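# Snap the folder clip's lever shut under its hook

## Task

Fully close the clip on the folder: turn its lever back until it lies flat, with the little hook catching it and keeping it down.

## Robot and tools

Robot: two six-joint arms, left_arm (base near y = +0.50 m) and right_arm (base near y = -0.50 m), both at about z = +0.044 m. The right_arm wears a right hand and the left_arm a mirrored left hand. A camera stand sits behind the arms.

Scene frame: origin at table-top height, halfway between the nominal bases. +x points out over the table, +z up, and +y toward the left_arm. Image left and right do not match arm names. Reported positions are in metres and may be off by a few centimetres, more at long reach.

Hand point axes (right hand): +z runs along straight fingers toward the tips, +x crosses the palm away from the thumb, and +y points out of the palm's face. The palm face is at y = -0.062. Straight fingertips reach about 0.14 m past the knuckles, which sit at z = -0.017. On the left hand, +x points toward the thumb. A rigid mast at the wrist, on the palm side, can collide with things.

Row layout: every action row and every move target is one flat list of 48 numbers, each in [-1, 1], always covering both arms. The order is:
- left pose dx, dy, dz, rx, ry, rz
- 16 left hand motors
- left current_limit, left speed
- right pose (6 numbers)
- 16 right hand motors
- right current_limit, right speed

Pose numbers are offsets, not poses. They count from that arm's Hand target as it stood when the action or move began, along the scene axes. 1.0 equals 0.6 m or 180 degrees. rx, ry, rz together form one rotation vector, turned about the Hand target position. Sending all six as 0 re-requests the current Hand target. Repeating an offset in a new call moves the arm again.

Hand motor order: index_mcp, index_abd, index_pip, index_dip, then the same four for middle, then for ring, then thumb_cmc, thumb_axl, thumb_mcp, thumb_ipl. Each is an absolute goal scaled between the hinge's two stops; lower values generally bend the joint.
- Open hand: +0.75, 0, +0.58, +0.70 for each finger, then thumb +0.71, +0.68, +0.23, +0.17.
- A zero is a real goal. To leave a hand unchanged, send back its hand_goal, hand_current_limit and hand_speed.
- current_limit maps -1..+1 onto 0..550 mA, with a floor of 11 mA. speed maps to (speed+1)/2 of 8.5 rad/s. Both start at +0.4 and -0.6.
- The right hand's ring_dip goal is capped at +82.9 degrees; larger requests are clipped to that value.

Tools:
- execute_actions(actions, cameras): actions is a list of actions. Each action is up to 15 rows, one per 1/30 s step. Every row counts from the action's start pose, and the last row is held if the action is short. Images come back only for an empty list or when cameras are named.
- move(target, speed, blend, stop_force, zero, blocking, cameras): a straight-line path to one row, or through up to 15 rows. All rows offset from the same starting Hand targets.
  - speed is in m/s (0.002 to 3.6, default 0.25); rotation is limited to twice that in rad/s.
  - blend is a corner rounding in m.
  - stop_force (3 to 120 N) ends an arm's path when its wrist senses push against the motion. Do not rely on it while rotating. Leave it out when backing away from a contact.
  - zero controls whether the force reference is reset first.
  - blocking=false returns early, and cannot be combined with stop_force.
  - The path does not avoid obstacles. Steer around each arm's own base rather than near it.
- wait(seconds 0 to 10): holds the last commands.
- stop(): brakes a running move.
- zoom_image(camera, region [x0,y0,x1,y1], at most 504x504 px): zooms the newest image from one camera.
- zero_wrist_force(arm): tares that arm's wrist sensor.
- finished_scene(scene=1): ends the scene for good. The clip must stay latched without the robot holding it.

Cameras: cam_head_left, cam_head_right, cam_high, cam_low, cam_left_wrist and cam_right_wrist, all 896x504.

Results:
- Pose, orientation and velocity of each hand point, in the scene frame.
- Hand target: the last commanded pose after the controller limits orientation to within 32 degrees of the measured one. The arm often rests a bit short of it, and only a new command closes the gap.
- hand_goal, hand_measured, hand_current_ma and hand_state (moving, goal, blocked or overload), listed in motor order.
- Wrist force and torque in the flange's axes, plus the peak since the last reading.
- Joint positions and torques.
- A move: line giving the ending (done, off_target, moving, held, fault) and any limits (paced, held). An arm the ending does not name is done.
- Joint velocities may read as within noise.

Cautions:
- Arms are stiff. Aiming even slightly beyond a firm surface can trigger a fault, and faster contact hits harder.
- Net force of roughly 150 N, or contact torque above the joint limits (139 N m for the big joints, 26 N m for the wrists), stops the arm for 10 s.
- A motor that spends 5 s at 495 mA or more shuts down for 10 s.
- Sustained strain heats motors: MOTOR HOT appears at 70 °C, and the brakes lock at 85 °C.
- Arm-to-arm pressing, including one hand gripping the other's fingers, can fail the scene.
- Nothing may drop off the table. Avoid slamming fixed or heavy objects, drops, and releasing moving parts.
- After a HAND FAULT line, any remaining calls in that reply are skipped.
- Time passes while you write, so keep replies short during a move.

Each tool is called after "Emit:" as a command line: name --argument value for each argument, lists and objects as JSON in quotes; but a table of rows of numbers goes row by row, as --pt "numbers of a row", without its own name.

## Session

Emit:
execute_actions --actions '[]'

Scene clock: 0.00 s.
left_arm: end_effector_position=(+0.8700, -0.0354, +0.1745) hand_goal=(+0.754, +0.000, +0.576, +0.696, +0.754, +0.000, +0.576, +0.696, +0.754, +0.000, +0.576, +0.696, +0.714, +0.678, +0.226, +0.168) hand_measured=(+0.754, +0.000, +0.576, +0.696, +0.754, +0.000, +0.576, +0.696, +0.754, +0.000, +0.576, +0.696, +0.714, +0.678, +0.226, +0.168) hand_current_ma=(+0, +0, +0, +0, +0, +0, +0, +0, +0, +0, +0, +0, +0, +0, +0, +0) hand_state=(goal, goal, goal, goal, goal, goal, goal, goal, goal, goal, goal, goal, goal, goal, goal, goal) hand_current_limit=0.40 hand_speed=-0.60 end_effector_quat_wxyz=(-0.022, +0.822, +0.550, +0.149) | right_arm: end_effector_position=(+0.2144, -0.1678, +0.2163) hand_goal=(+0.754, +0.000, +0.576, +0.696, +0.754, +0.000, +0.576, +0.696, +0.754, +0.000, +0.576, +0.696, +0.714, +0.678, +0.226, +0.168) hand_measured=(+0.754, +0.000, +0.576, +0.696, +0.754, +0.000, +0.576, +0.696, +0.754, +0.000, +0.576, +0.696, +0.714, +0.678, +0.226, +0.168) hand_current_ma=(+0, +0, +0, +0, +0, +0, +0, +0, +0, +0, +0, +0, +0, +0, +0, +0) hand_state=(goal, goal, goal, goal, goal, goal, goal, goal, goal, goal, goal, goal, goal, goal, goal, goal) hand_current_limit=0.40 hand_speed=-0.60 end_effector_quat_wxyz=(-0.061, +0.432, +0.882, -0.180)
Joint positions: left_arm=[2.595 -2.81 -0.274 -1.534 1.858 -0.122] | right_arm=[0.698 -1.752 2.084 -1.52 -1.59 0.08]
Joint velocities: within noise
Joint torques (N m): no reading
Wrist force (N): no reading
Wrist torque (N m): no reading
Wrist force, peak (N): no reading
Hand target: left_arm +0.8700, -0.0354, +0.1745; -0.022, +0.822, +0.550, +0.149 | right_arm +0.2144, -0.1678, +0.2163; -0.061, +0.432, +0.882, -0.180

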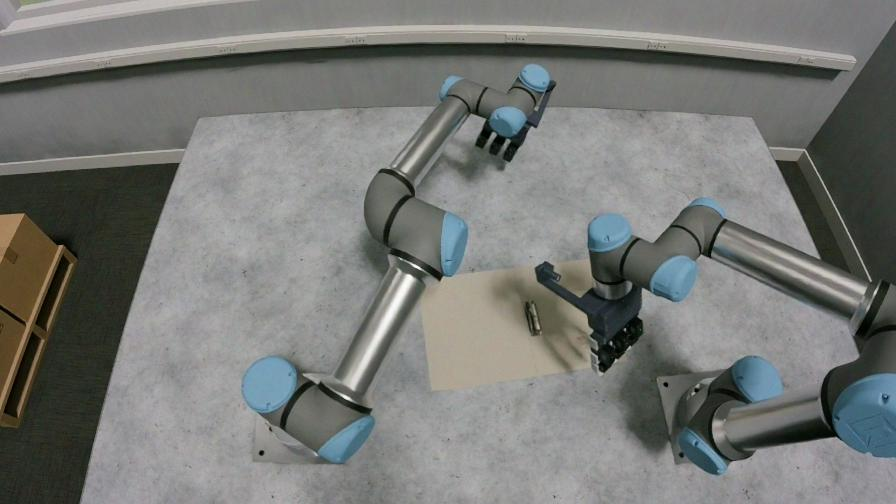

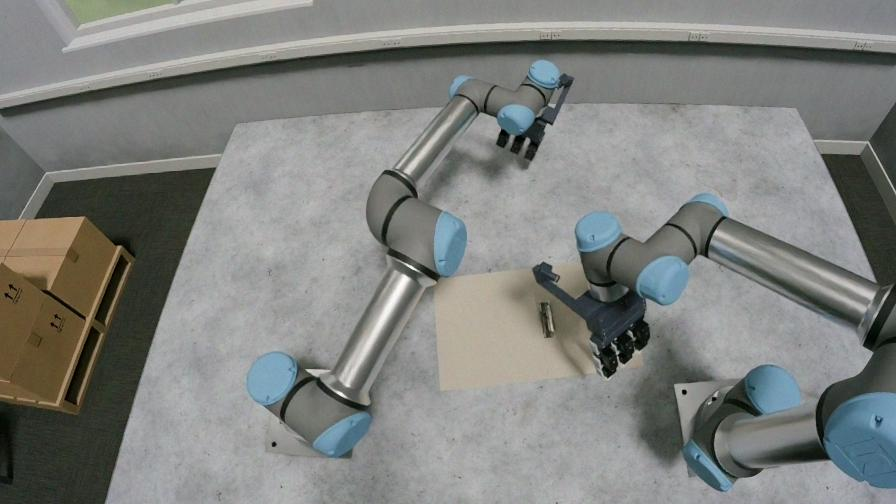

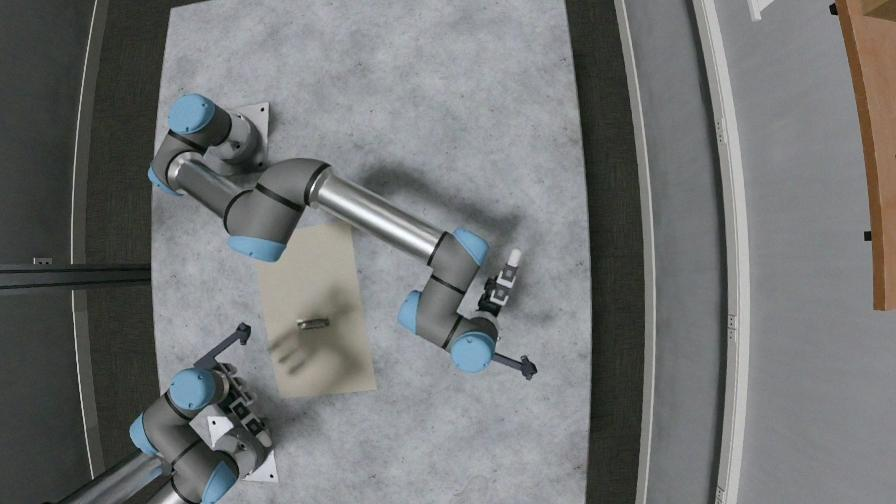

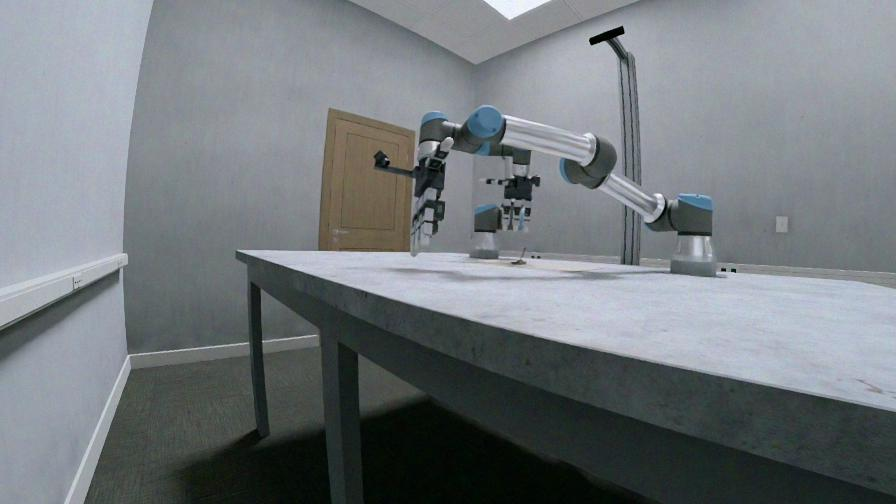

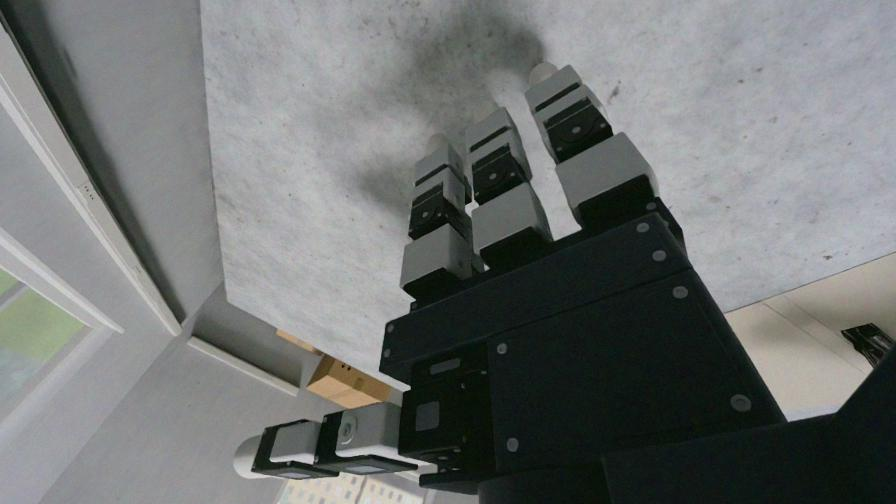

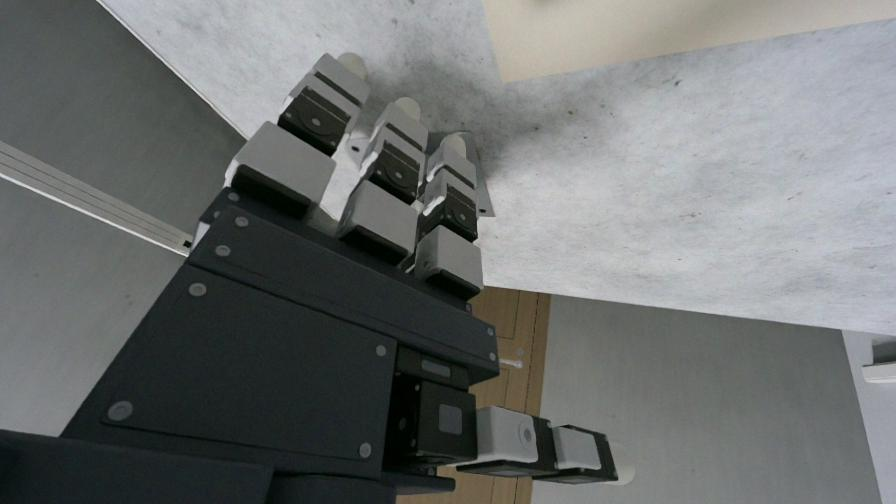

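Emit:
zoom_image --camera "cam_head_left" --region '[490, 280, 580, 350]'

Emit:
zoom_image --camera "cam_high" --region '[270, 295, 370, 355]'

Emit:
zoom_image --camera "cam_low" --region '[480, 230, 580, 280]'

Emit:
zoom_image --camera "cam_head_right" --region '[500, 280, 600, 350]'

Emit:
zoom_image --camera "cam_left_wrist" --region '[740, 260, 896, 420]'

Scaled by 5.600 from the camera's 896x504 image, which has a finer 1280x720 frame.

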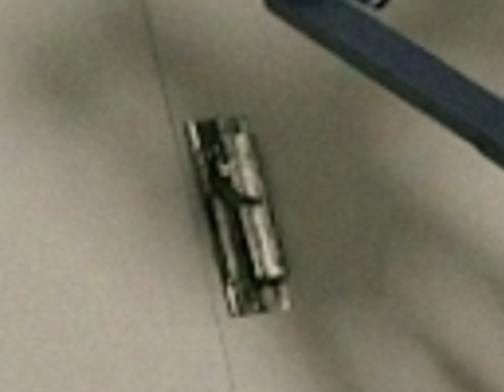

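Scaled by 5.040 from the camera's 896x504 image, which has a finer 1280x720 frame.

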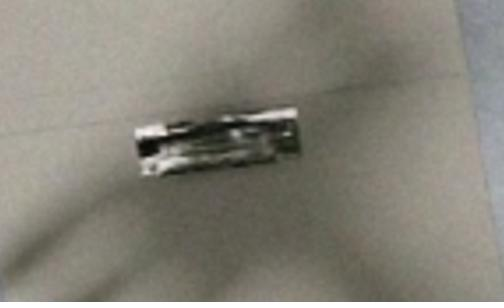

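Scaled by 5.040 from the camera's 896x504 image, which has a finer 1280x720 frame.

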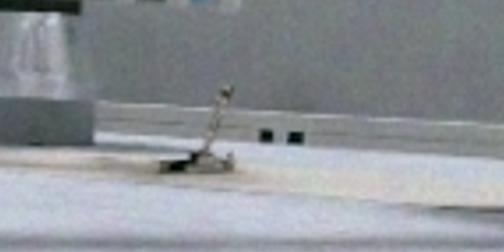

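Scaled by 5.040 from the camera's 896x504 image, which has a finer 1280x720 frame.

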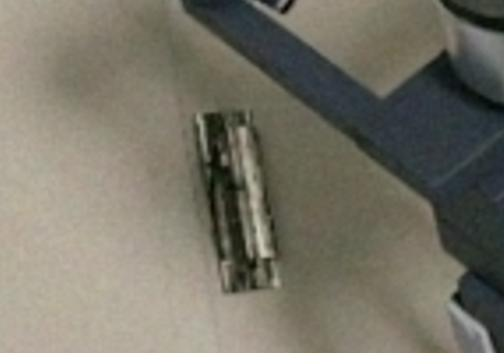

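Scaled by 3.150 from the camera's 896x504 image, which has a finer 1280x720 frame.

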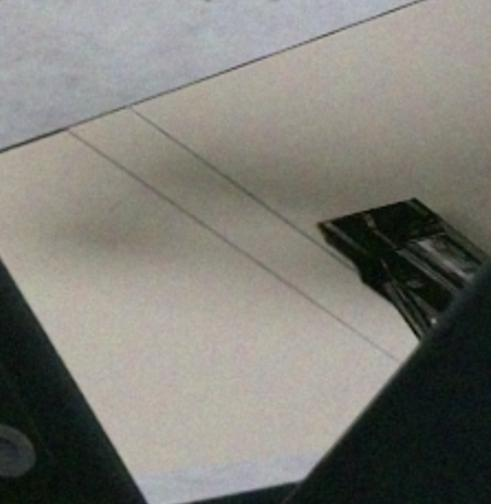

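Emit:
move --target '[0,0,0,0,0,0,0.754,0,0.576,0.696,0.754,0,0.576,0.696,0.754,0,0.576,0.696,0.714,0.678,0.226,0.168,0.4,-0.6,0.06,0.0133,0.0067,-0.255,-0.257,-0.9,0.754,0,0.576,0.696,0.754,0,0.576,0.696,0.754,0,0.576,0.696,0.714,0.678,0.226,0.168,0.4,-0.6]' --speed 0.5 --cameras '["cam_right_wrist"]'

Scene clock: 13.37 s.
left_arm: end_effector_position=(+0.8700, -0.0354, +0.1745) hand_goal=(+0.754, +0.000, +0.576, +0.696, +0.754, +0.000, +0.576, +0.696, +0.754, +0.000, +0.576, +0.696, +0.714, +0.678, +0.226, +0.168) hand_measured=(+0.754, +0.000, +0.576, +0.696, +0.754, +0.000, +0.576, +0.696, +0.754, +0.000, +0.576, +0.696, +0.714, +0.678, +0.224, +0.168) hand_current_ma=(-1, +0, +1, +0, -1, +0, +1, +0, -1, +0, +1, +0, +0, -1, -4, +0) hand_state=(goal, goal, goal, goal, goal, goal, goal, goal, goal, goal, goal, goal, goal, goal, goal, goal) hand_current_limit=0.40 hand_speed=-0.60 end_effector_quat_wxyz=(-0.022, +0.822, +0.550, +0.149) | right_arm: end_effector_position=(+0.2504, -0.1599, +0.2203) hand_goal=(+0.754, +0.000, +0.576, +0.696, +0.754, +0.000, +0.576, +0.696, +0.754, +0.000, +0.576, +0.696, +0.714, +0.678, +0.226, +0.168) hand_measured=(+0.754, +0.000, +0.576, +0.696, +0.754, +0.000, +0.576, +0.696, +0.754, +0.000, +0.576, +0.696, +0.716, +0.678, +0.224, +0.168) hand_current_ma=(+0, +0, +2, +0, +0, +0, +2, +0, +0, +0, +2, +0, +4, -2, -8, -1) hand_state=(goal, goal, goal, goal, goal, goal, goal, goal, goal, goal, goal, goal, goal, goal, goal, goal) hand_current_limit=0.40 hand_speed=-0.60 end_effector_quat_wxyz=(+0.177, +0.901, -0.390, -0.069)
Joint positions: left_arm=[2.595 -2.81 -0.274 -1.534 1.858 -0.122] | right_arm=[0.576 -1.286 1.751 -1.659 -1.635 3.014]
Joint torques (N m): left_arm=[1.05 65.42 23.38 3.02 0.64 0.32] | right_arm=[7.96 -24.18 -29.95 0.61 1.98 1.43]
Wrist force (N): left_arm=[0.1 0.1 0.2] | right_arm=[-0.2 -0.8 0.1]
Wrist torque (N m): left_arm=[0.00 -0.01 0.01] | right_arm=[0.03 -0.02 0.06]
Wrist force, peak (N): left_arm=[0.3 0.2 0.4] | right_arm=[0.0 -1.4 0.2]
Hand target: left_arm +0.8700, -0.0354, +0.1745; -0.022, +0.822, +0.550, +0.149 | right_arm +0.2504, -0.1598, +0.2203; +0.177, +0.901, -0.390, -0.069
Off the commanded pose: left_arm 0.000 m, 0 deg | right_arm 0.000 m, 0 deg.
move: done
Images, in order (width x height): cam_right_wrist 896x504.

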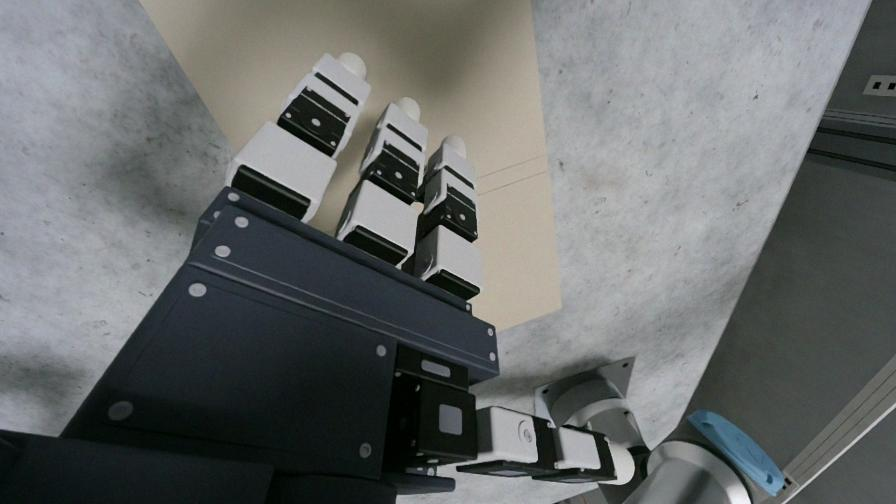

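Emit:
move --target '[0,0,0,0,0,0,0.754,0,0.576,0.696,0.754,0,0.576,0.696,0.754,0,0.576,0.696,0.714,0.678,0.226,0.168,0.4,-0.6,0.18,0.0,0.0,0,0,0,0.754,0,0.576,0.696,0.754,0,0.576,0.696,0.754,0,0.576,0.696,0.714,0.678,0.226,0.168,0.4,-0.6]' --speed 0.3 --cameras '["cam_right_wrist", "cam_head_left"]'

Emit:
zoom_image --camera "cam_right_wrist" --region '[380, 0, 680, 200]'

Scene clock: 15.73 s.
left_arm: end_effector_position=(+0.8700, -0.0354, +0.1745) hand_goal=(+0.754, +0.000, +0.576, +0.696, +0.754, +0.000, +0.576, +0.696, +0.754, +0.000, +0.576, +0.696, +0.714, +0.678, +0.226, +0.168) hand_measured=(+0.754, +0.000, +0.576, +0.696, +0.754, +0.000, +0.576, +0.696, +0.754, +0.000, +0.576, +0.696, +0.714, +0.678, +0.224, +0.168) hand_current_ma=(-1, +0, +1, +0, -1, +0, +1, +0, -1, +0, +1, +0, +0, -1, -4, +0) hand_state=(goal, goal, goal, goal, goal, goal, goal, goal, goal, goal, goal, goal, goal, goal, goal, goal) hand_current_limit=0.40 hand_speed=-0.60 end_effector_quat_wxyz=(-0.022, +0.822, +0.550, +0.149) | right_arm: end_effector_position=(+0.3583, -0.1598, +0.2203) hand_goal=(+0.754, +0.000, +0.576, +0.696, +0.754, +0.000, +0.576, +0.696, +0.754, +0.000, +0.576, +0.696, +0.714, +0.678, +0.226, +0.168) hand_measured=(+0.756, +0.000, +0.576, +0.696, +0.756, +0.000, +0.576, +0.696, +0.756, +0.000, +0.576, +0.696, +0.716, +0.678, +0.224, +0.168) hand_current_ma=(+4, +0, +2, +0, +4, +0, +2, +0, +3, +0, +2, +0, +7, -2, -9, -1) hand_state=(goal, goal, goal, goal, goal, goal, goal, goal, goal, goal, goal, goal, goal, goal, goal, goal) hand_current_limit=0.40 hand_speed=-0.60 end_effector_quat_wxyz=(+0.177, +0.901, -0.390, -0.069)
Joint positions: left_arm=[2.595 -2.81 -0.274 -1.534 1.858 -0.122] | right_arm=[0.48 -1.118 1.513 -1.596 -1.67 2.925]
Joint torques (N m): left_arm=[1.13 64.59 23.51 3.04 0.59 0.3] | right_arm=[-3.73 -31.23 -31.53 -3.43 1.98 -0.31]
Wrist force (N): left_arm=[0.0 0.1 0.1] | right_arm=[-0.1 -0.8 -0.1]
Wrist torque (N m): left_arm=[0.01 -0.01 0.01] | right_arm=[0.05 -0.02 -0.04]
Wrist force, peak (N): left_arm=[0.1 0.4 0.3] | right_arm=[1.5 -2.4 -0.4]
Hand target: left_arm +0.8700, -0.0354, +0.1745; -0.022, +0.822, +0.550, +0.149 | right_arm +0.3584, -0.1598, +0.2203; +0.177, +0.901, -0.390, -0.069
Off the commanded pose: left_arm 0.000 m, 0 deg | right_arm 0.000 m, 0 deg.
move: done
Images, in order (width x height): cam_head_left 896x504, cam_right_wrist 896x504.

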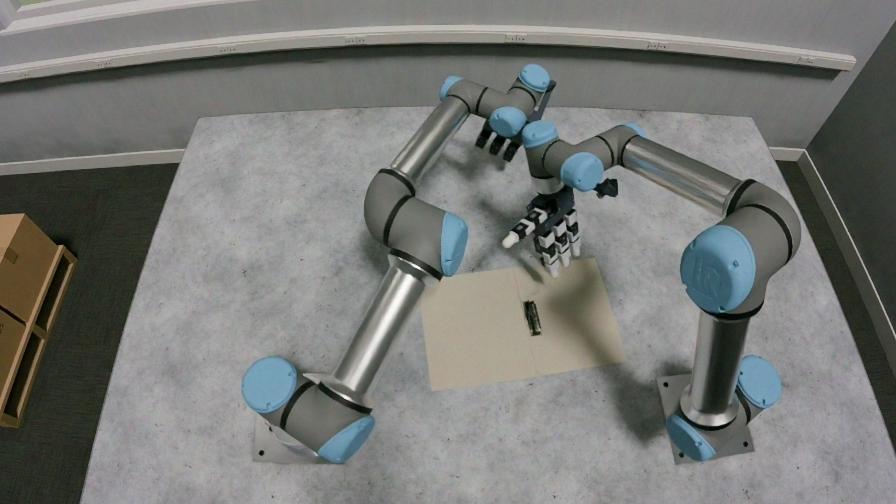

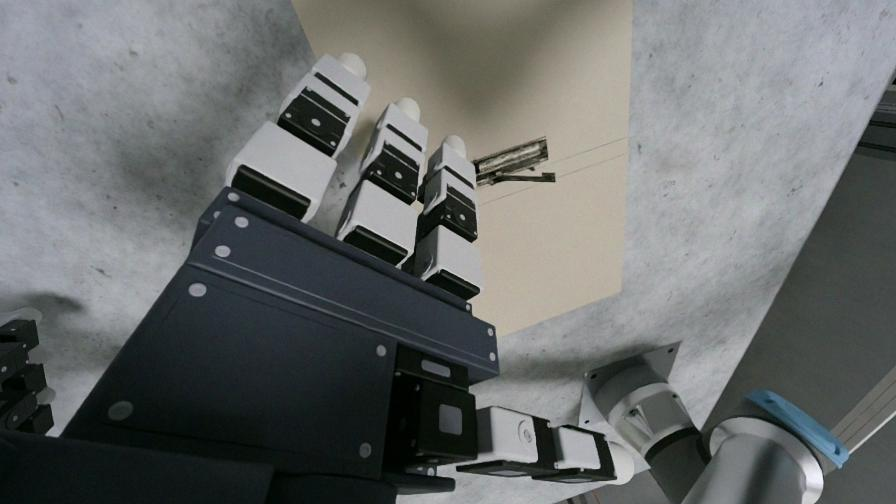

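Scaled by 1.680 from the camera's 896x504 image, which has a finer 1280x720 frame.

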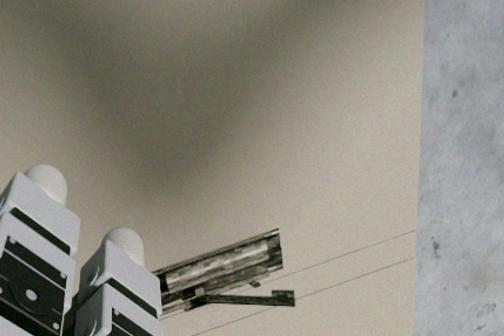

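Emit:
move --target '[0,0,0,0,0,0,0.754,0,0.576,0.696,0.754,0,0.576,0.696,0.754,0,0.576,0.696,0.714,0.678,0.226,0.168,0.4,-0.6,0.12,-0.07,-0.05,0,0,0,0.754,0,0.576,0.696,0.754,0,0.576,0.696,0.754,0,0.576,0.696,0.714,0.678,0.226,0.168,0.4,-0.6]' --speed 0.3 --cameras '["cam_right_wrist"]'

Emit:
zoom_image --camera "cam_right_wrist" --region '[500, 70, 680, 190]'

Scene clock: 17.27 s.
left_arm: end_effector_position=(+0.8700, -0.0354, +0.1745) hand_goal=(+0.754, +0.000, +0.576, +0.696, +0.754, +0.000, +0.576, +0.696, +0.754, +0.000, +0.576, +0.696, +0.714, +0.678, +0.226, +0.168) hand_measured=(+0.754, +0.000, +0.576, +0.696, +0.754, +0.000, +0.576, +0.696, +0.754, +0.000, +0.576, +0.696, +0.714, +0.678, +0.224, +0.168) hand_current_ma=(-1, +0, +1, +0, -1, +0, +1, +0, -1, +0, +1, +0, +0, -1, -4, +0) hand_state=(goal, goal, goal, goal, goal, goal, goal, goal, goal, goal, goal, goal, goal, goal, goal, goal) hand_current_limit=0.40 hand_speed=-0.60 end_effector_quat_wxyz=(-0.022, +0.822, +0.550, +0.149) | right_arm: end_effector_position=(+0.4304, -0.2017, +0.1903) hand_goal=(+0.754, +0.000, +0.576, +0.696, +0.754, +0.000, +0.576, +0.696, +0.754, +0.000, +0.576, +0.696, +0.714, +0.678, +0.226, +0.168) hand_measured=(+0.756, +0.000, +0.576, +0.696, +0.756, +0.000, +0.576, +0.696, +0.756, +0.000, +0.576, +0.696, +0.716, +0.678, +0.224, +0.168) hand_current_ma=(+4, +0, +2, +0, +4, +0, +2, +0, +3, +0, +2, +0, +7, -2, -9, -1) hand_state=(goal, goal, goal, goal, goal, goal, goal, goal, goal, goal, goal, goal, goal, goal, goal, goal) hand_current_limit=0.40 hand_speed=-0.60 end_effector_quat_wxyz=(+0.177, +0.901, -0.390, -0.069)
Joint positions: left_arm=[2.595 -2.81 -0.274 -1.534 1.858 -0.122] | right_arm=[0.374 -1.021 1.448 -1.64 -1.708 2.824]
Joint torques (N m): left_arm=[1.16 66.09 23.04 2.96 0.59 0.04] | right_arm=[-3.51 -42.41 -14.11 0.96 1.91 0.22]
Wrist force (N): left_arm=[-0.1 0.1 0.0] | right_arm=[-0.4 -0.8 0.3]
Wrist torque (N m): left_arm=[0.01 0.00 0.00] | right_arm=[0.02 0.02 -0.07]
Wrist force, peak (N): left_arm=[0.0 0.5 -0.1] | right_arm=[1.6 -1.7 0.6]
Hand target: left_arm +0.8700, -0.0354, +0.1745; -0.022, +0.822, +0.550, +0.149 | right_arm +0.4304, -0.2018, +0.1903; +0.177, +0.901, -0.390, -0.069
Off the commanded pose: left_arm 0.000 m, 0 deg | right_arm 0.000 m, 0 deg.
move: done
Images, in order (width x height): cam_right_wrist 896x504.

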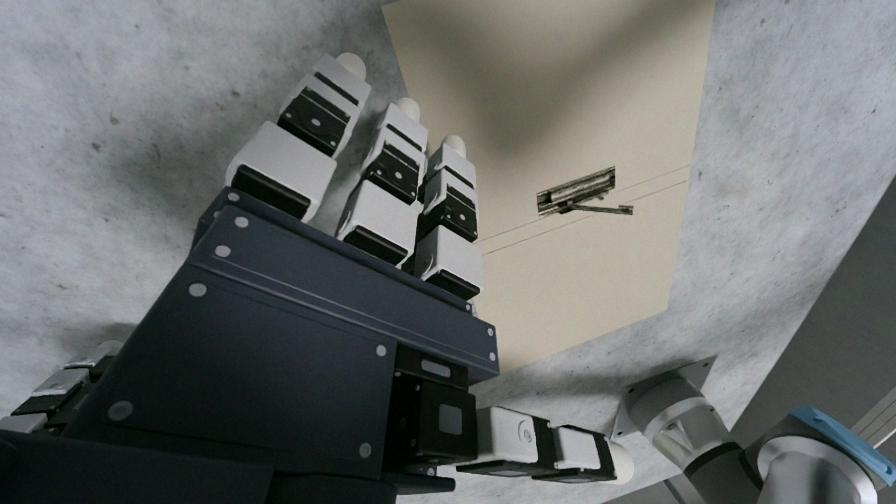

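Scaled by 2.800 from the camera's 896x504 image, which has a finer 1280x720 frame.

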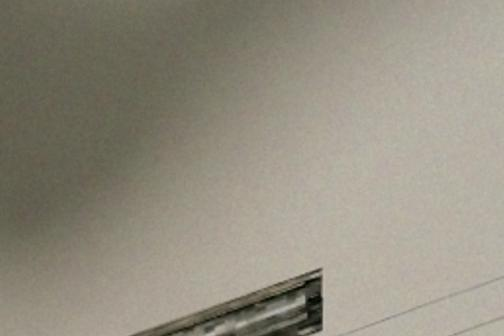

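Emit:
zoom_image --camera "cam_right_wrist" --region '[520, 140, 660, 240]'

Scaled by 3.600 from the camera's 896x504 image, which has a finer 1280x720 frame.

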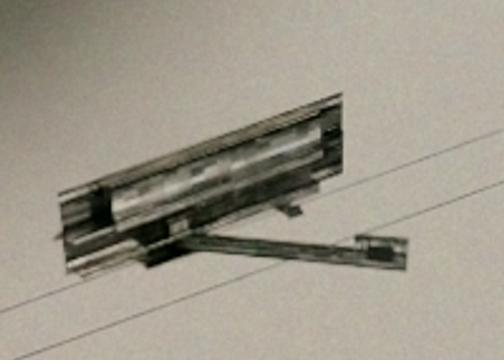

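Emit:
move --target '[0,0,0,0,0,0,0.754,0,0.576,0.696,0.754,0,0.576,0.696,0.754,0,0.576,0.696,0.714,0.678,0.226,0.168,0.4,-0.6,-0.104,-0.0253,-0.034,0.0915,-0.0803,0.038,0.754,0,0.576,0.696,-0.479,0,-0.737,0.406,-0.479,0,-0.737,0.406,0.714,0.678,0.226,0.168,0.4,-0.6]' --speed 0.3 --cameras '["cam_right_wrist", "cam_low"]'

Emit:
zoom_image --camera "cam_right_wrist" --region '[500, 100, 680, 260]'

Scene clock: 34.47 s.
left_arm: end_effector_position=(+0.8700, -0.0354, +0.1745) hand_goal=(+0.754, +0.000, +0.576, +0.696, +0.754, +0.000, +0.576, +0.696, +0.754, +0.000, +0.576, +0.696, +0.714, +0.678, +0.226, +0.168) hand_measured=(+0.754, +0.000, +0.576, +0.696, +0.754, +0.000, +0.576, +0.696, +0.754, +0.000, +0.576, +0.696, +0.714, +0.678, +0.224, +0.168) hand_current_ma=(-1, +0, +1, +0, -1, +0, +1, +0, -1, +0, +1, +0, +0, -1, -4, +0) hand_state=(goal, goal, goal, goal, goal, goal, goal, goal, goal, goal, goal, goal, goal, goal, goal, goal) hand_current_limit=0.40 hand_speed=-0.60 end_effector_quat_wxyz=(-0.022, +0.822, +0.550, +0.149) | right_arm: end_effector_position=(+0.3680, -0.2170, +0.1699) hand_goal=(+0.754, +0.000, +0.576, +0.696, -0.478, +0.000, -0.736, +0.406, -0.478, +0.000, -0.736, +0.406, +0.714, +0.678, +0.226, +0.168) hand_measured=(+0.754, +0.000, +0.576, +0.696, -0.460, +0.000, -0.732, +0.408, -0.462, +0.000, -0.732, +0.408, +0.716, +0.678, +0.224, +0.168) hand_current_ma=(+3, +0, +2, +0, +69, +0, +10, +7, +60, +0, +9, +8, +5, -2, -9, -1) hand_state=(goal, goal, goal, goal, goal, goal, goal, goal, goal, goal, goal, goal, goal, goal, goal, goal) hand_current_limit=0.40 hand_speed=-0.60 end_effector_quat_wxyz=(+0.000, +0.940, -0.341, +0.000)
Joint positions: left_arm=[2.595 -2.81 -0.274 -1.534 1.858 -0.122] | right_arm=[0.359 -1.317 1.909 -2.162 -1.57 2.664]
Joint torques (N m): left_arm=[2.21 64.88 23.38 2.96 0.55 0.47] | right_arm=[8.8 -39.18 -10.64 -4.73 -0.04 -0.45]
Wrist force (N): left_arm=[0.2 0.1 0.2] | right_arm=[-0.3 -0.5 0.5]
Wrist torque (N m): left_arm=[-0.01 -0.02 0.02] | right_arm=[0.12 0.03 -0.04]
Wrist force, peak (N): left_arm=[0.1 0.4 0.3] | right_arm=[0.3 -1.7 0.2]
Hand target: left_arm +0.8700, -0.0354, +0.1745; -0.022, +0.822, +0.550, +0.149 | right_arm +0.3680, -0.2170, +0.1699; +0.000, +0.940, -0.341, +0.000
Off the commanded pose: left_arm 0.000 m, 0 deg | right_arm 0.000 m, 0 deg.
move: done
Images, in order (width x height): cam_low 896x504, cam_right_wrist 896x504.

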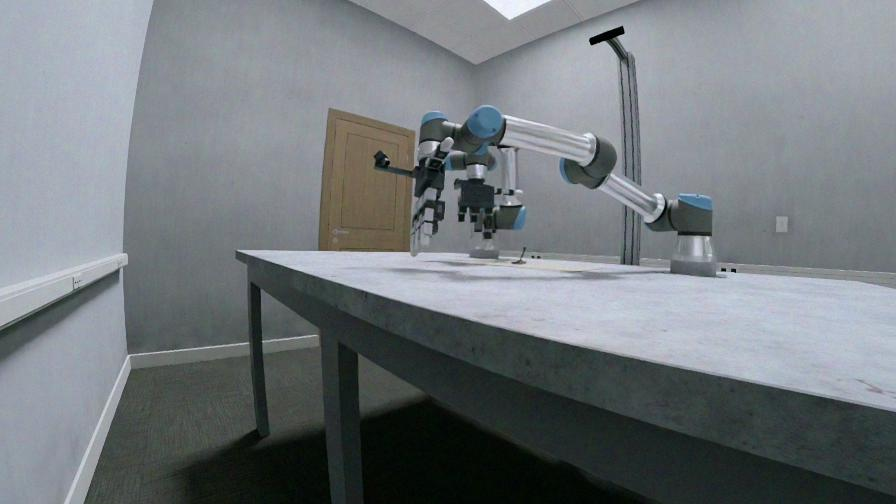

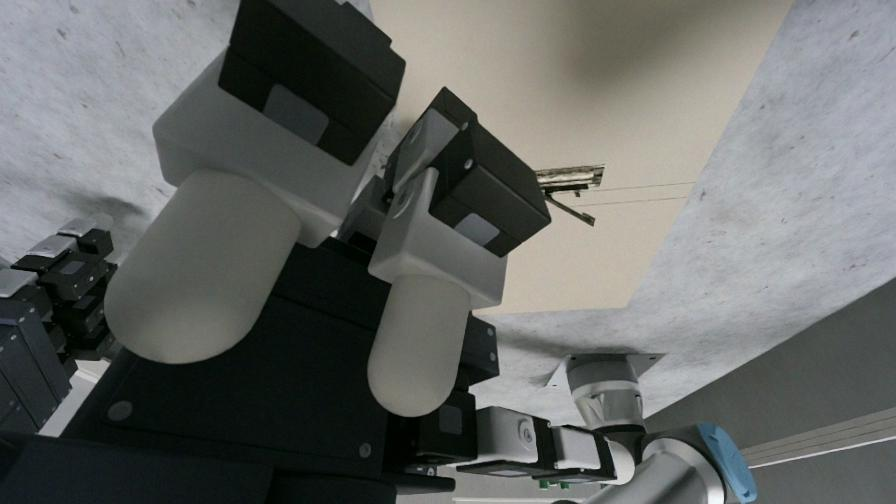

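Scaled by 2.800 from the camera's 896x504 image, which has a finer 1280x720 frame.

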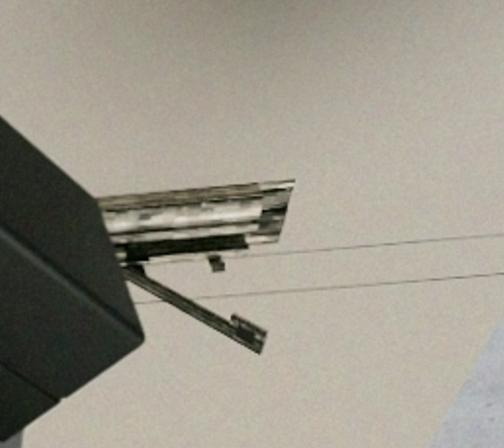

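Emit:
move --target '[0,0,0,0,0,0,0.754,0,0.576,0.696,0.754,0,0.576,0.696,0.754,0,0.576,0.696,0.714,0.678,0.226,0.168,0.4,-0.6,-0.2067,0.14,0.07,0,0,0,0.754,0,0.576,0.696,-0.479,0,-0.737,0.406,-0.479,0,-0.737,0.406,0.714,0.678,0.226,0.168,0.4,-0.6]' --speed 0.3 --cameras '["cam_right_wrist", "cam_low", "cam_high", "cam_head_left", "cam_head_right"]'

Emit:
zoom_image --camera "cam_right_wrist" --region '[360, 60, 560, 240]'

Emit:
zoom_image --camera "cam_low" --region '[480, 220, 560, 280]'

Scene clock: 39.57 s.
left_arm: end_effector_position=(+0.8700, -0.0354, +0.1745) hand_goal=(+0.754, +0.000, +0.576, +0.696, +0.754, +0.000, +0.576, +0.696, +0.754, +0.000, +0.576, +0.696, +0.714, +0.678, +0.226, +0.168) hand_measured=(+0.754, +0.000, +0.576, +0.696, +0.754, +0.000, +0.576, +0.696, +0.754, +0.000, +0.576, +0.696, +0.714, +0.678, +0.224, +0.168) hand_current_ma=(-1, +0, +1, +0, -1, +0, +1, +0, -1, +0, +1, +0, +0, -1, -4, +0) hand_state=(goal, goal, goal, goal, goal, goal, goal, goal, goal, goal, goal, goal, goal, goal, goal, goal) hand_current_limit=0.40 hand_speed=-0.60 end_effector_quat_wxyz=(-0.022, +0.822, +0.550, +0.149) | right_arm: end_effector_position=(+0.2441, -0.1330, +0.2119) hand_goal=(+0.754, +0.000, +0.576, +0.696, -0.478, +0.000, -0.736, +0.406, -0.478, +0.000, -0.736, +0.406, +0.714, +0.678, +0.226, +0.168) hand_measured=(+0.754, +0.000, +0.576, +0.696, -0.460, +0.000, -0.732, +0.408, -0.462, +0.000, -0.732, +0.408, +0.716, +0.678, +0.224, +0.168) hand_current_ma=(+2, +0, +2, +0, +68, +0, +9, +7, +58, +0, +9, +8, +5, -2, -10, -1) hand_state=(goal, goal, goal, goal, goal, goal, goal, goal, goal, goal, goal, goal, goal, goal, goal, goal) hand_current_limit=0.40 hand_speed=-0.60 end_effector_quat_wxyz=(+0.000, +0.940, -0.341, +0.000)
Joint positions: left_arm=[2.595 -2.81 -0.274 -1.534 1.858 -0.122] | right_arm=[0.621 -1.436 1.931 -2.066 -1.57 2.926]
Joint torques (N m): left_arm=[1.94 63.84 23.33 2.96 0.68 0.24] | right_arm=[8.9 -24.67 -11.75 -4.02 -1.3 1.21]
Wrist force (N): left_arm=[0.1 0.1 -0.1] | right_arm=[-0.1 -0.5 0.2]
Wrist torque (N m): left_arm=[0.02 -0.02 0.01] | right_arm=[0.10 0.00 0.03]
Wrist force, peak (N): left_arm=[-0.1 0.1 0.6] | right_arm=[2.0 -1.0 1.2]
Hand target: left_arm +0.8700, -0.0354, +0.1745; -0.022, +0.822, +0.550, +0.149 | right_arm +0.2440, -0.1330, +0.2119; +0.000, +0.940, -0.341, +0.000
Off the commanded pose: left_arm 0.000 m, 0 deg | right_arm 0.000 m, 0 deg.
move: done
Images, in order (width x height): cam_head_left 896x504, cam_head_right 896x504, cam_high 896x504, cam_low 896x504, cam_right_wrist 896x504.

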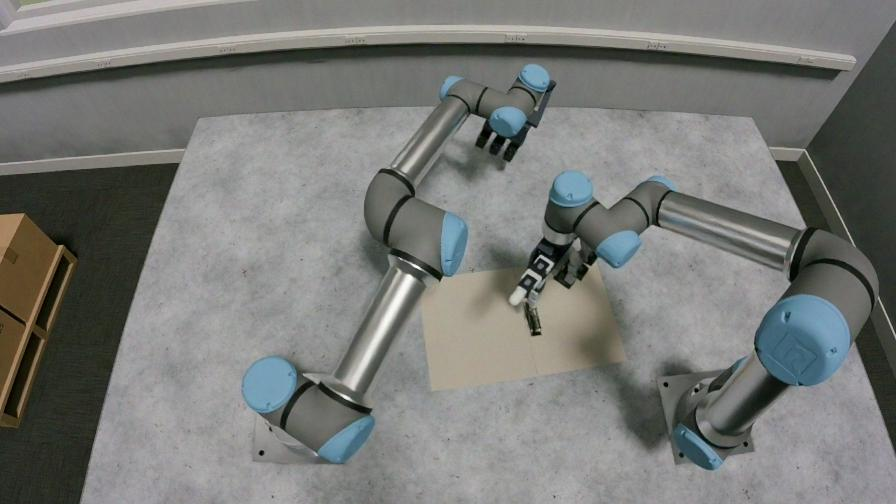

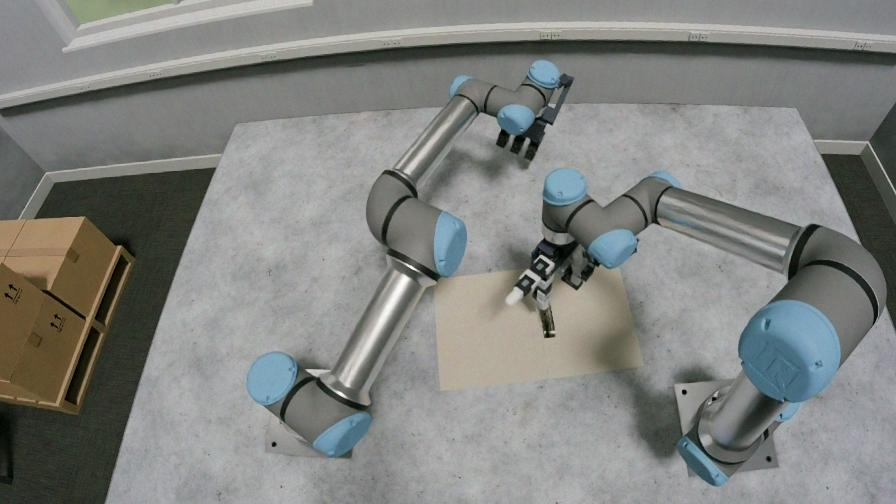

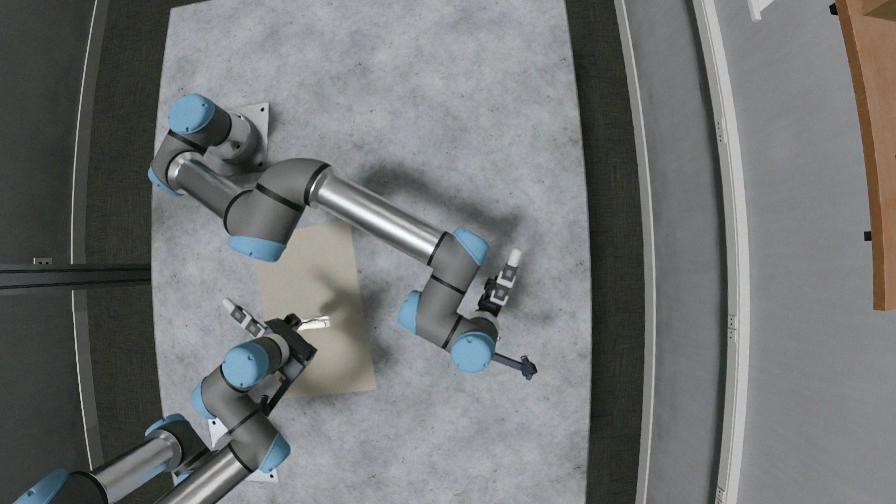

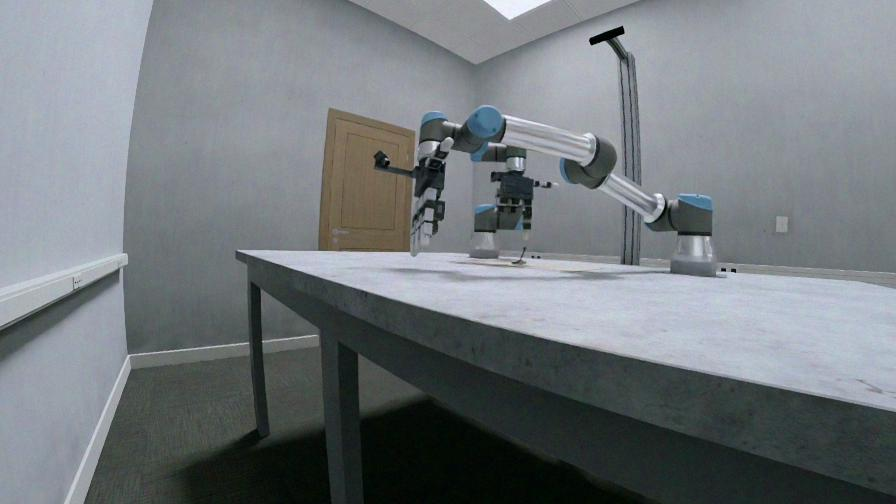

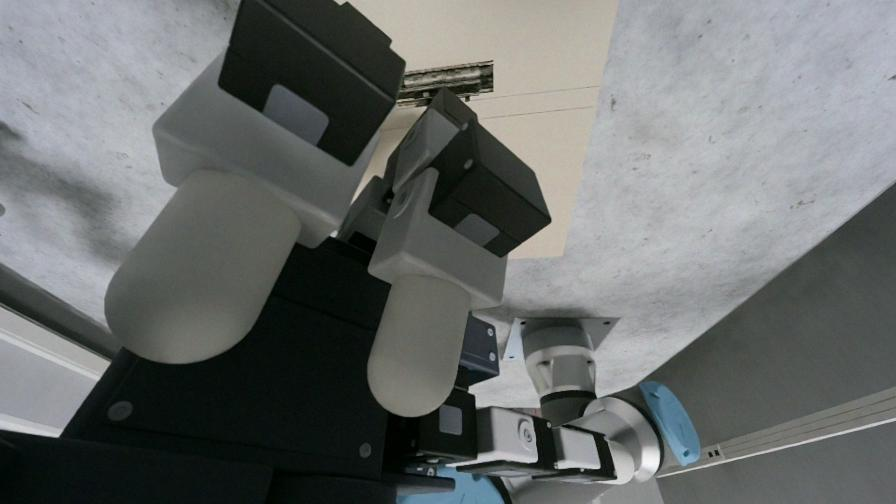

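Scaled by 2.520 from the camera's 896x504 image, which has a finer 1280x720 frame.

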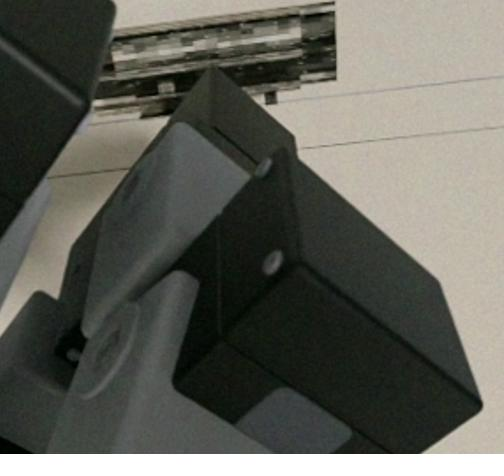

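Scaled by 6.300 from the camera's 896x504 image, which has a finer 1280x720 frame.

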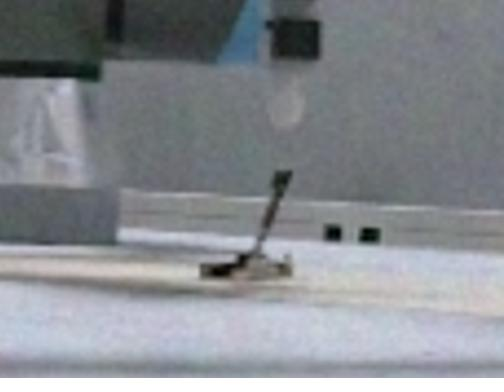

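Emit:
move --target '[0,0,0,0,0,0,0.754,0,0.576,0.696,0.754,0,0.576,0.696,0.754,0,0.576,0.696,0.714,0.678,0.226,0.168,0.4,-0.6,0,0,0,0,0,0,0.754,0,0.576,0.696,0.98,0,0.98,0.98,0.98,0,0.98,0.65,0.714,0.678,0.226,0.168,0.4,-0.6]' --speed 0.3 --cameras '["cam_right_wrist", "cam_low"]'

Emit:
zoom_image --camera "cam_right_wrist" --region '[360, 40, 560, 200]'

Emit:
zoom_image --camera "cam_low" --region '[490, 225, 550, 275]'

Scene clock: 43.37 s.
left_arm: end_effector_position=(+0.8700, -0.0354, +0.1745) hand_goal=(+0.754, +0.000, +0.576, +0.696, +0.754, +0.000, +0.576, +0.696, +0.754, +0.000, +0.576, +0.696, +0.714, +0.678, +0.226, +0.168) hand_measured=(+0.754, +0.000, +0.576, +0.696, +0.754, +0.000, +0.576, +0.696, +0.754, +0.000, +0.576, +0.696, +0.714, +0.678, +0.224, +0.168) hand_current_ma=(-1, +0, +1, +0, -1, +0, +1, +0, -1, +0, +1, +0, +0, -1, -4, +0) hand_state=(goal, goal, goal, goal, goal, goal, goal, goal, goal, goal, goal, goal, goal, goal, goal, goal) hand_current_limit=0.40 hand_speed=-0.60 end_effector_quat_wxyz=(-0.022, +0.822, +0.550, +0.149) | right_arm: end_effector_position=(+0.2440, -0.1330, +0.2119) hand_goal=(+0.754, +0.000, +0.576, +0.696, +0.980, +0.000, +0.980, +0.980, +0.980, +0.000, +0.980, +0.650, +0.714, +0.678, +0.226, +0.168) hand_measured=(+0.754, +0.000, +0.576, +0.696, +0.968, +0.000, +0.974, +0.978, +0.970, +0.000, +0.974, +0.648, +0.716, +0.678, +0.224, +0.168) hand_current_ma=(+2, +0, +2, +0, -40, +0, -22, -6, -34, +0, -21, -8, +5, -2, -10, -1) hand_state=(goal, goal, goal, goal, goal, goal, goal, goal, goal, goal, goal, goal, goal, goal, goal, goal) hand_current_limit=0.40 hand_speed=-0.60 end_effector_quat_wxyz=(+0.000, +0.940, -0.341, +0.000)
Joint positions: left_arm=[2.595 -2.81 -0.274 -1.534 1.858 -0.122] | right_arm=[0.621 -1.436 1.931 -2.066 -1.57 2.926]
Joint torques (N m): left_arm=[1.48 66.65 22.77 3.09 0.57 0.43] | right_arm=[8.25 -33.32 -11.83 -0.38 1.91 1.51]
Wrist force (N): left_arm=[-0.1 0.1 0.2] | right_arm=[-0.4 -0.5 0.3]
Wrist torque (N m): left_arm=[0.00 0.02 -0.01] | right_arm=[-0.05 0.03 -0.01]
Wrist force, peak (N): left_arm=[0.0 -0.1 0.5] | right_arm=[-0.2 -0.7 0.5]
Hand target: left_arm +0.8700, -0.0354, +0.1745; -0.022, +0.822, +0.550, +0.149 | right_arm +0.2440, -0.1330, +0.2119; +0.000, +0.940, -0.341, +0.000
Off the commanded pose: left_arm 0.000 m, 0 deg | right_arm 0.000 m, 0 deg.
move: done
Images, in order (width x height): cam_low 896x504, cam_right_wrist 896x504.

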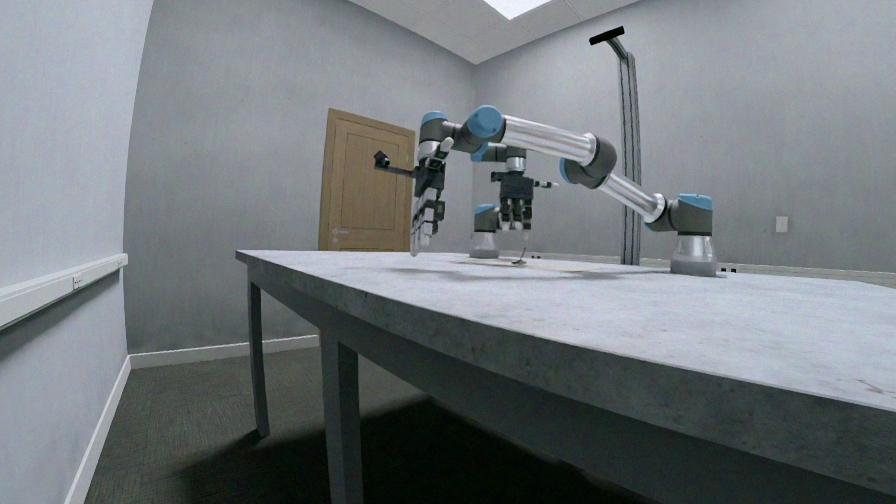

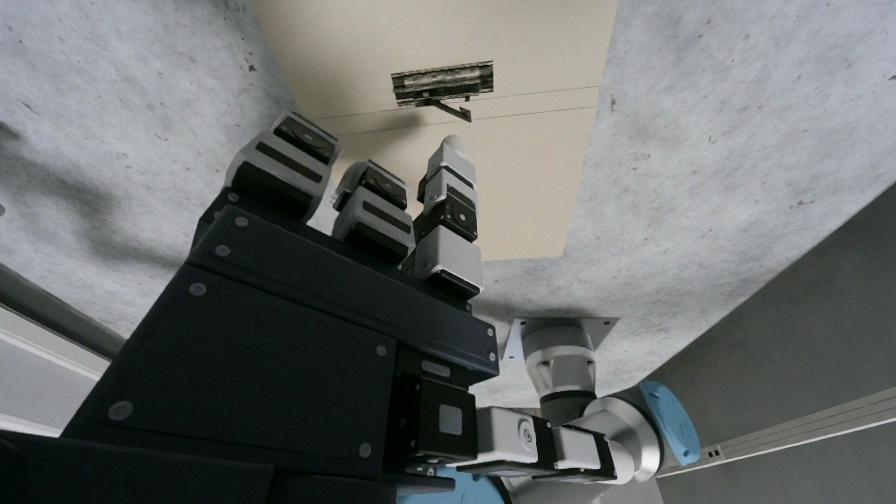

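Scaled by 2.520 from the camera's 896x504 image, which has a finer 1280x720 frame.

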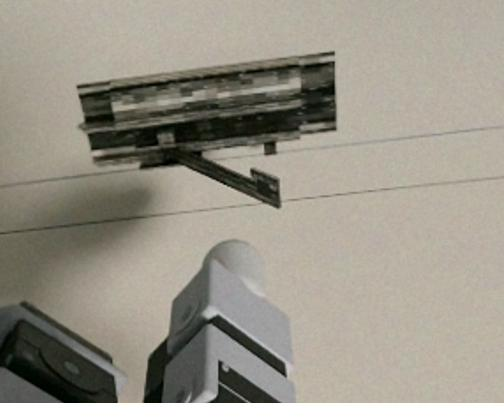

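Scaled by 8.400 from the camera's 896x504 image, which has a finer 1280x720 frame.

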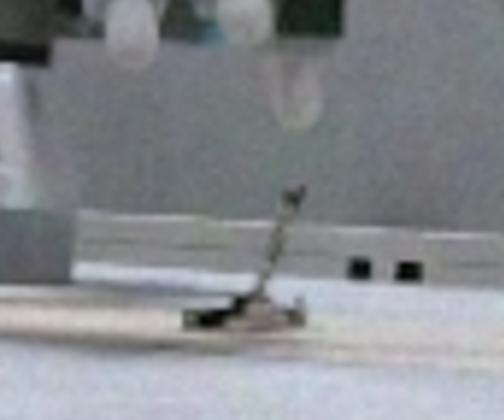

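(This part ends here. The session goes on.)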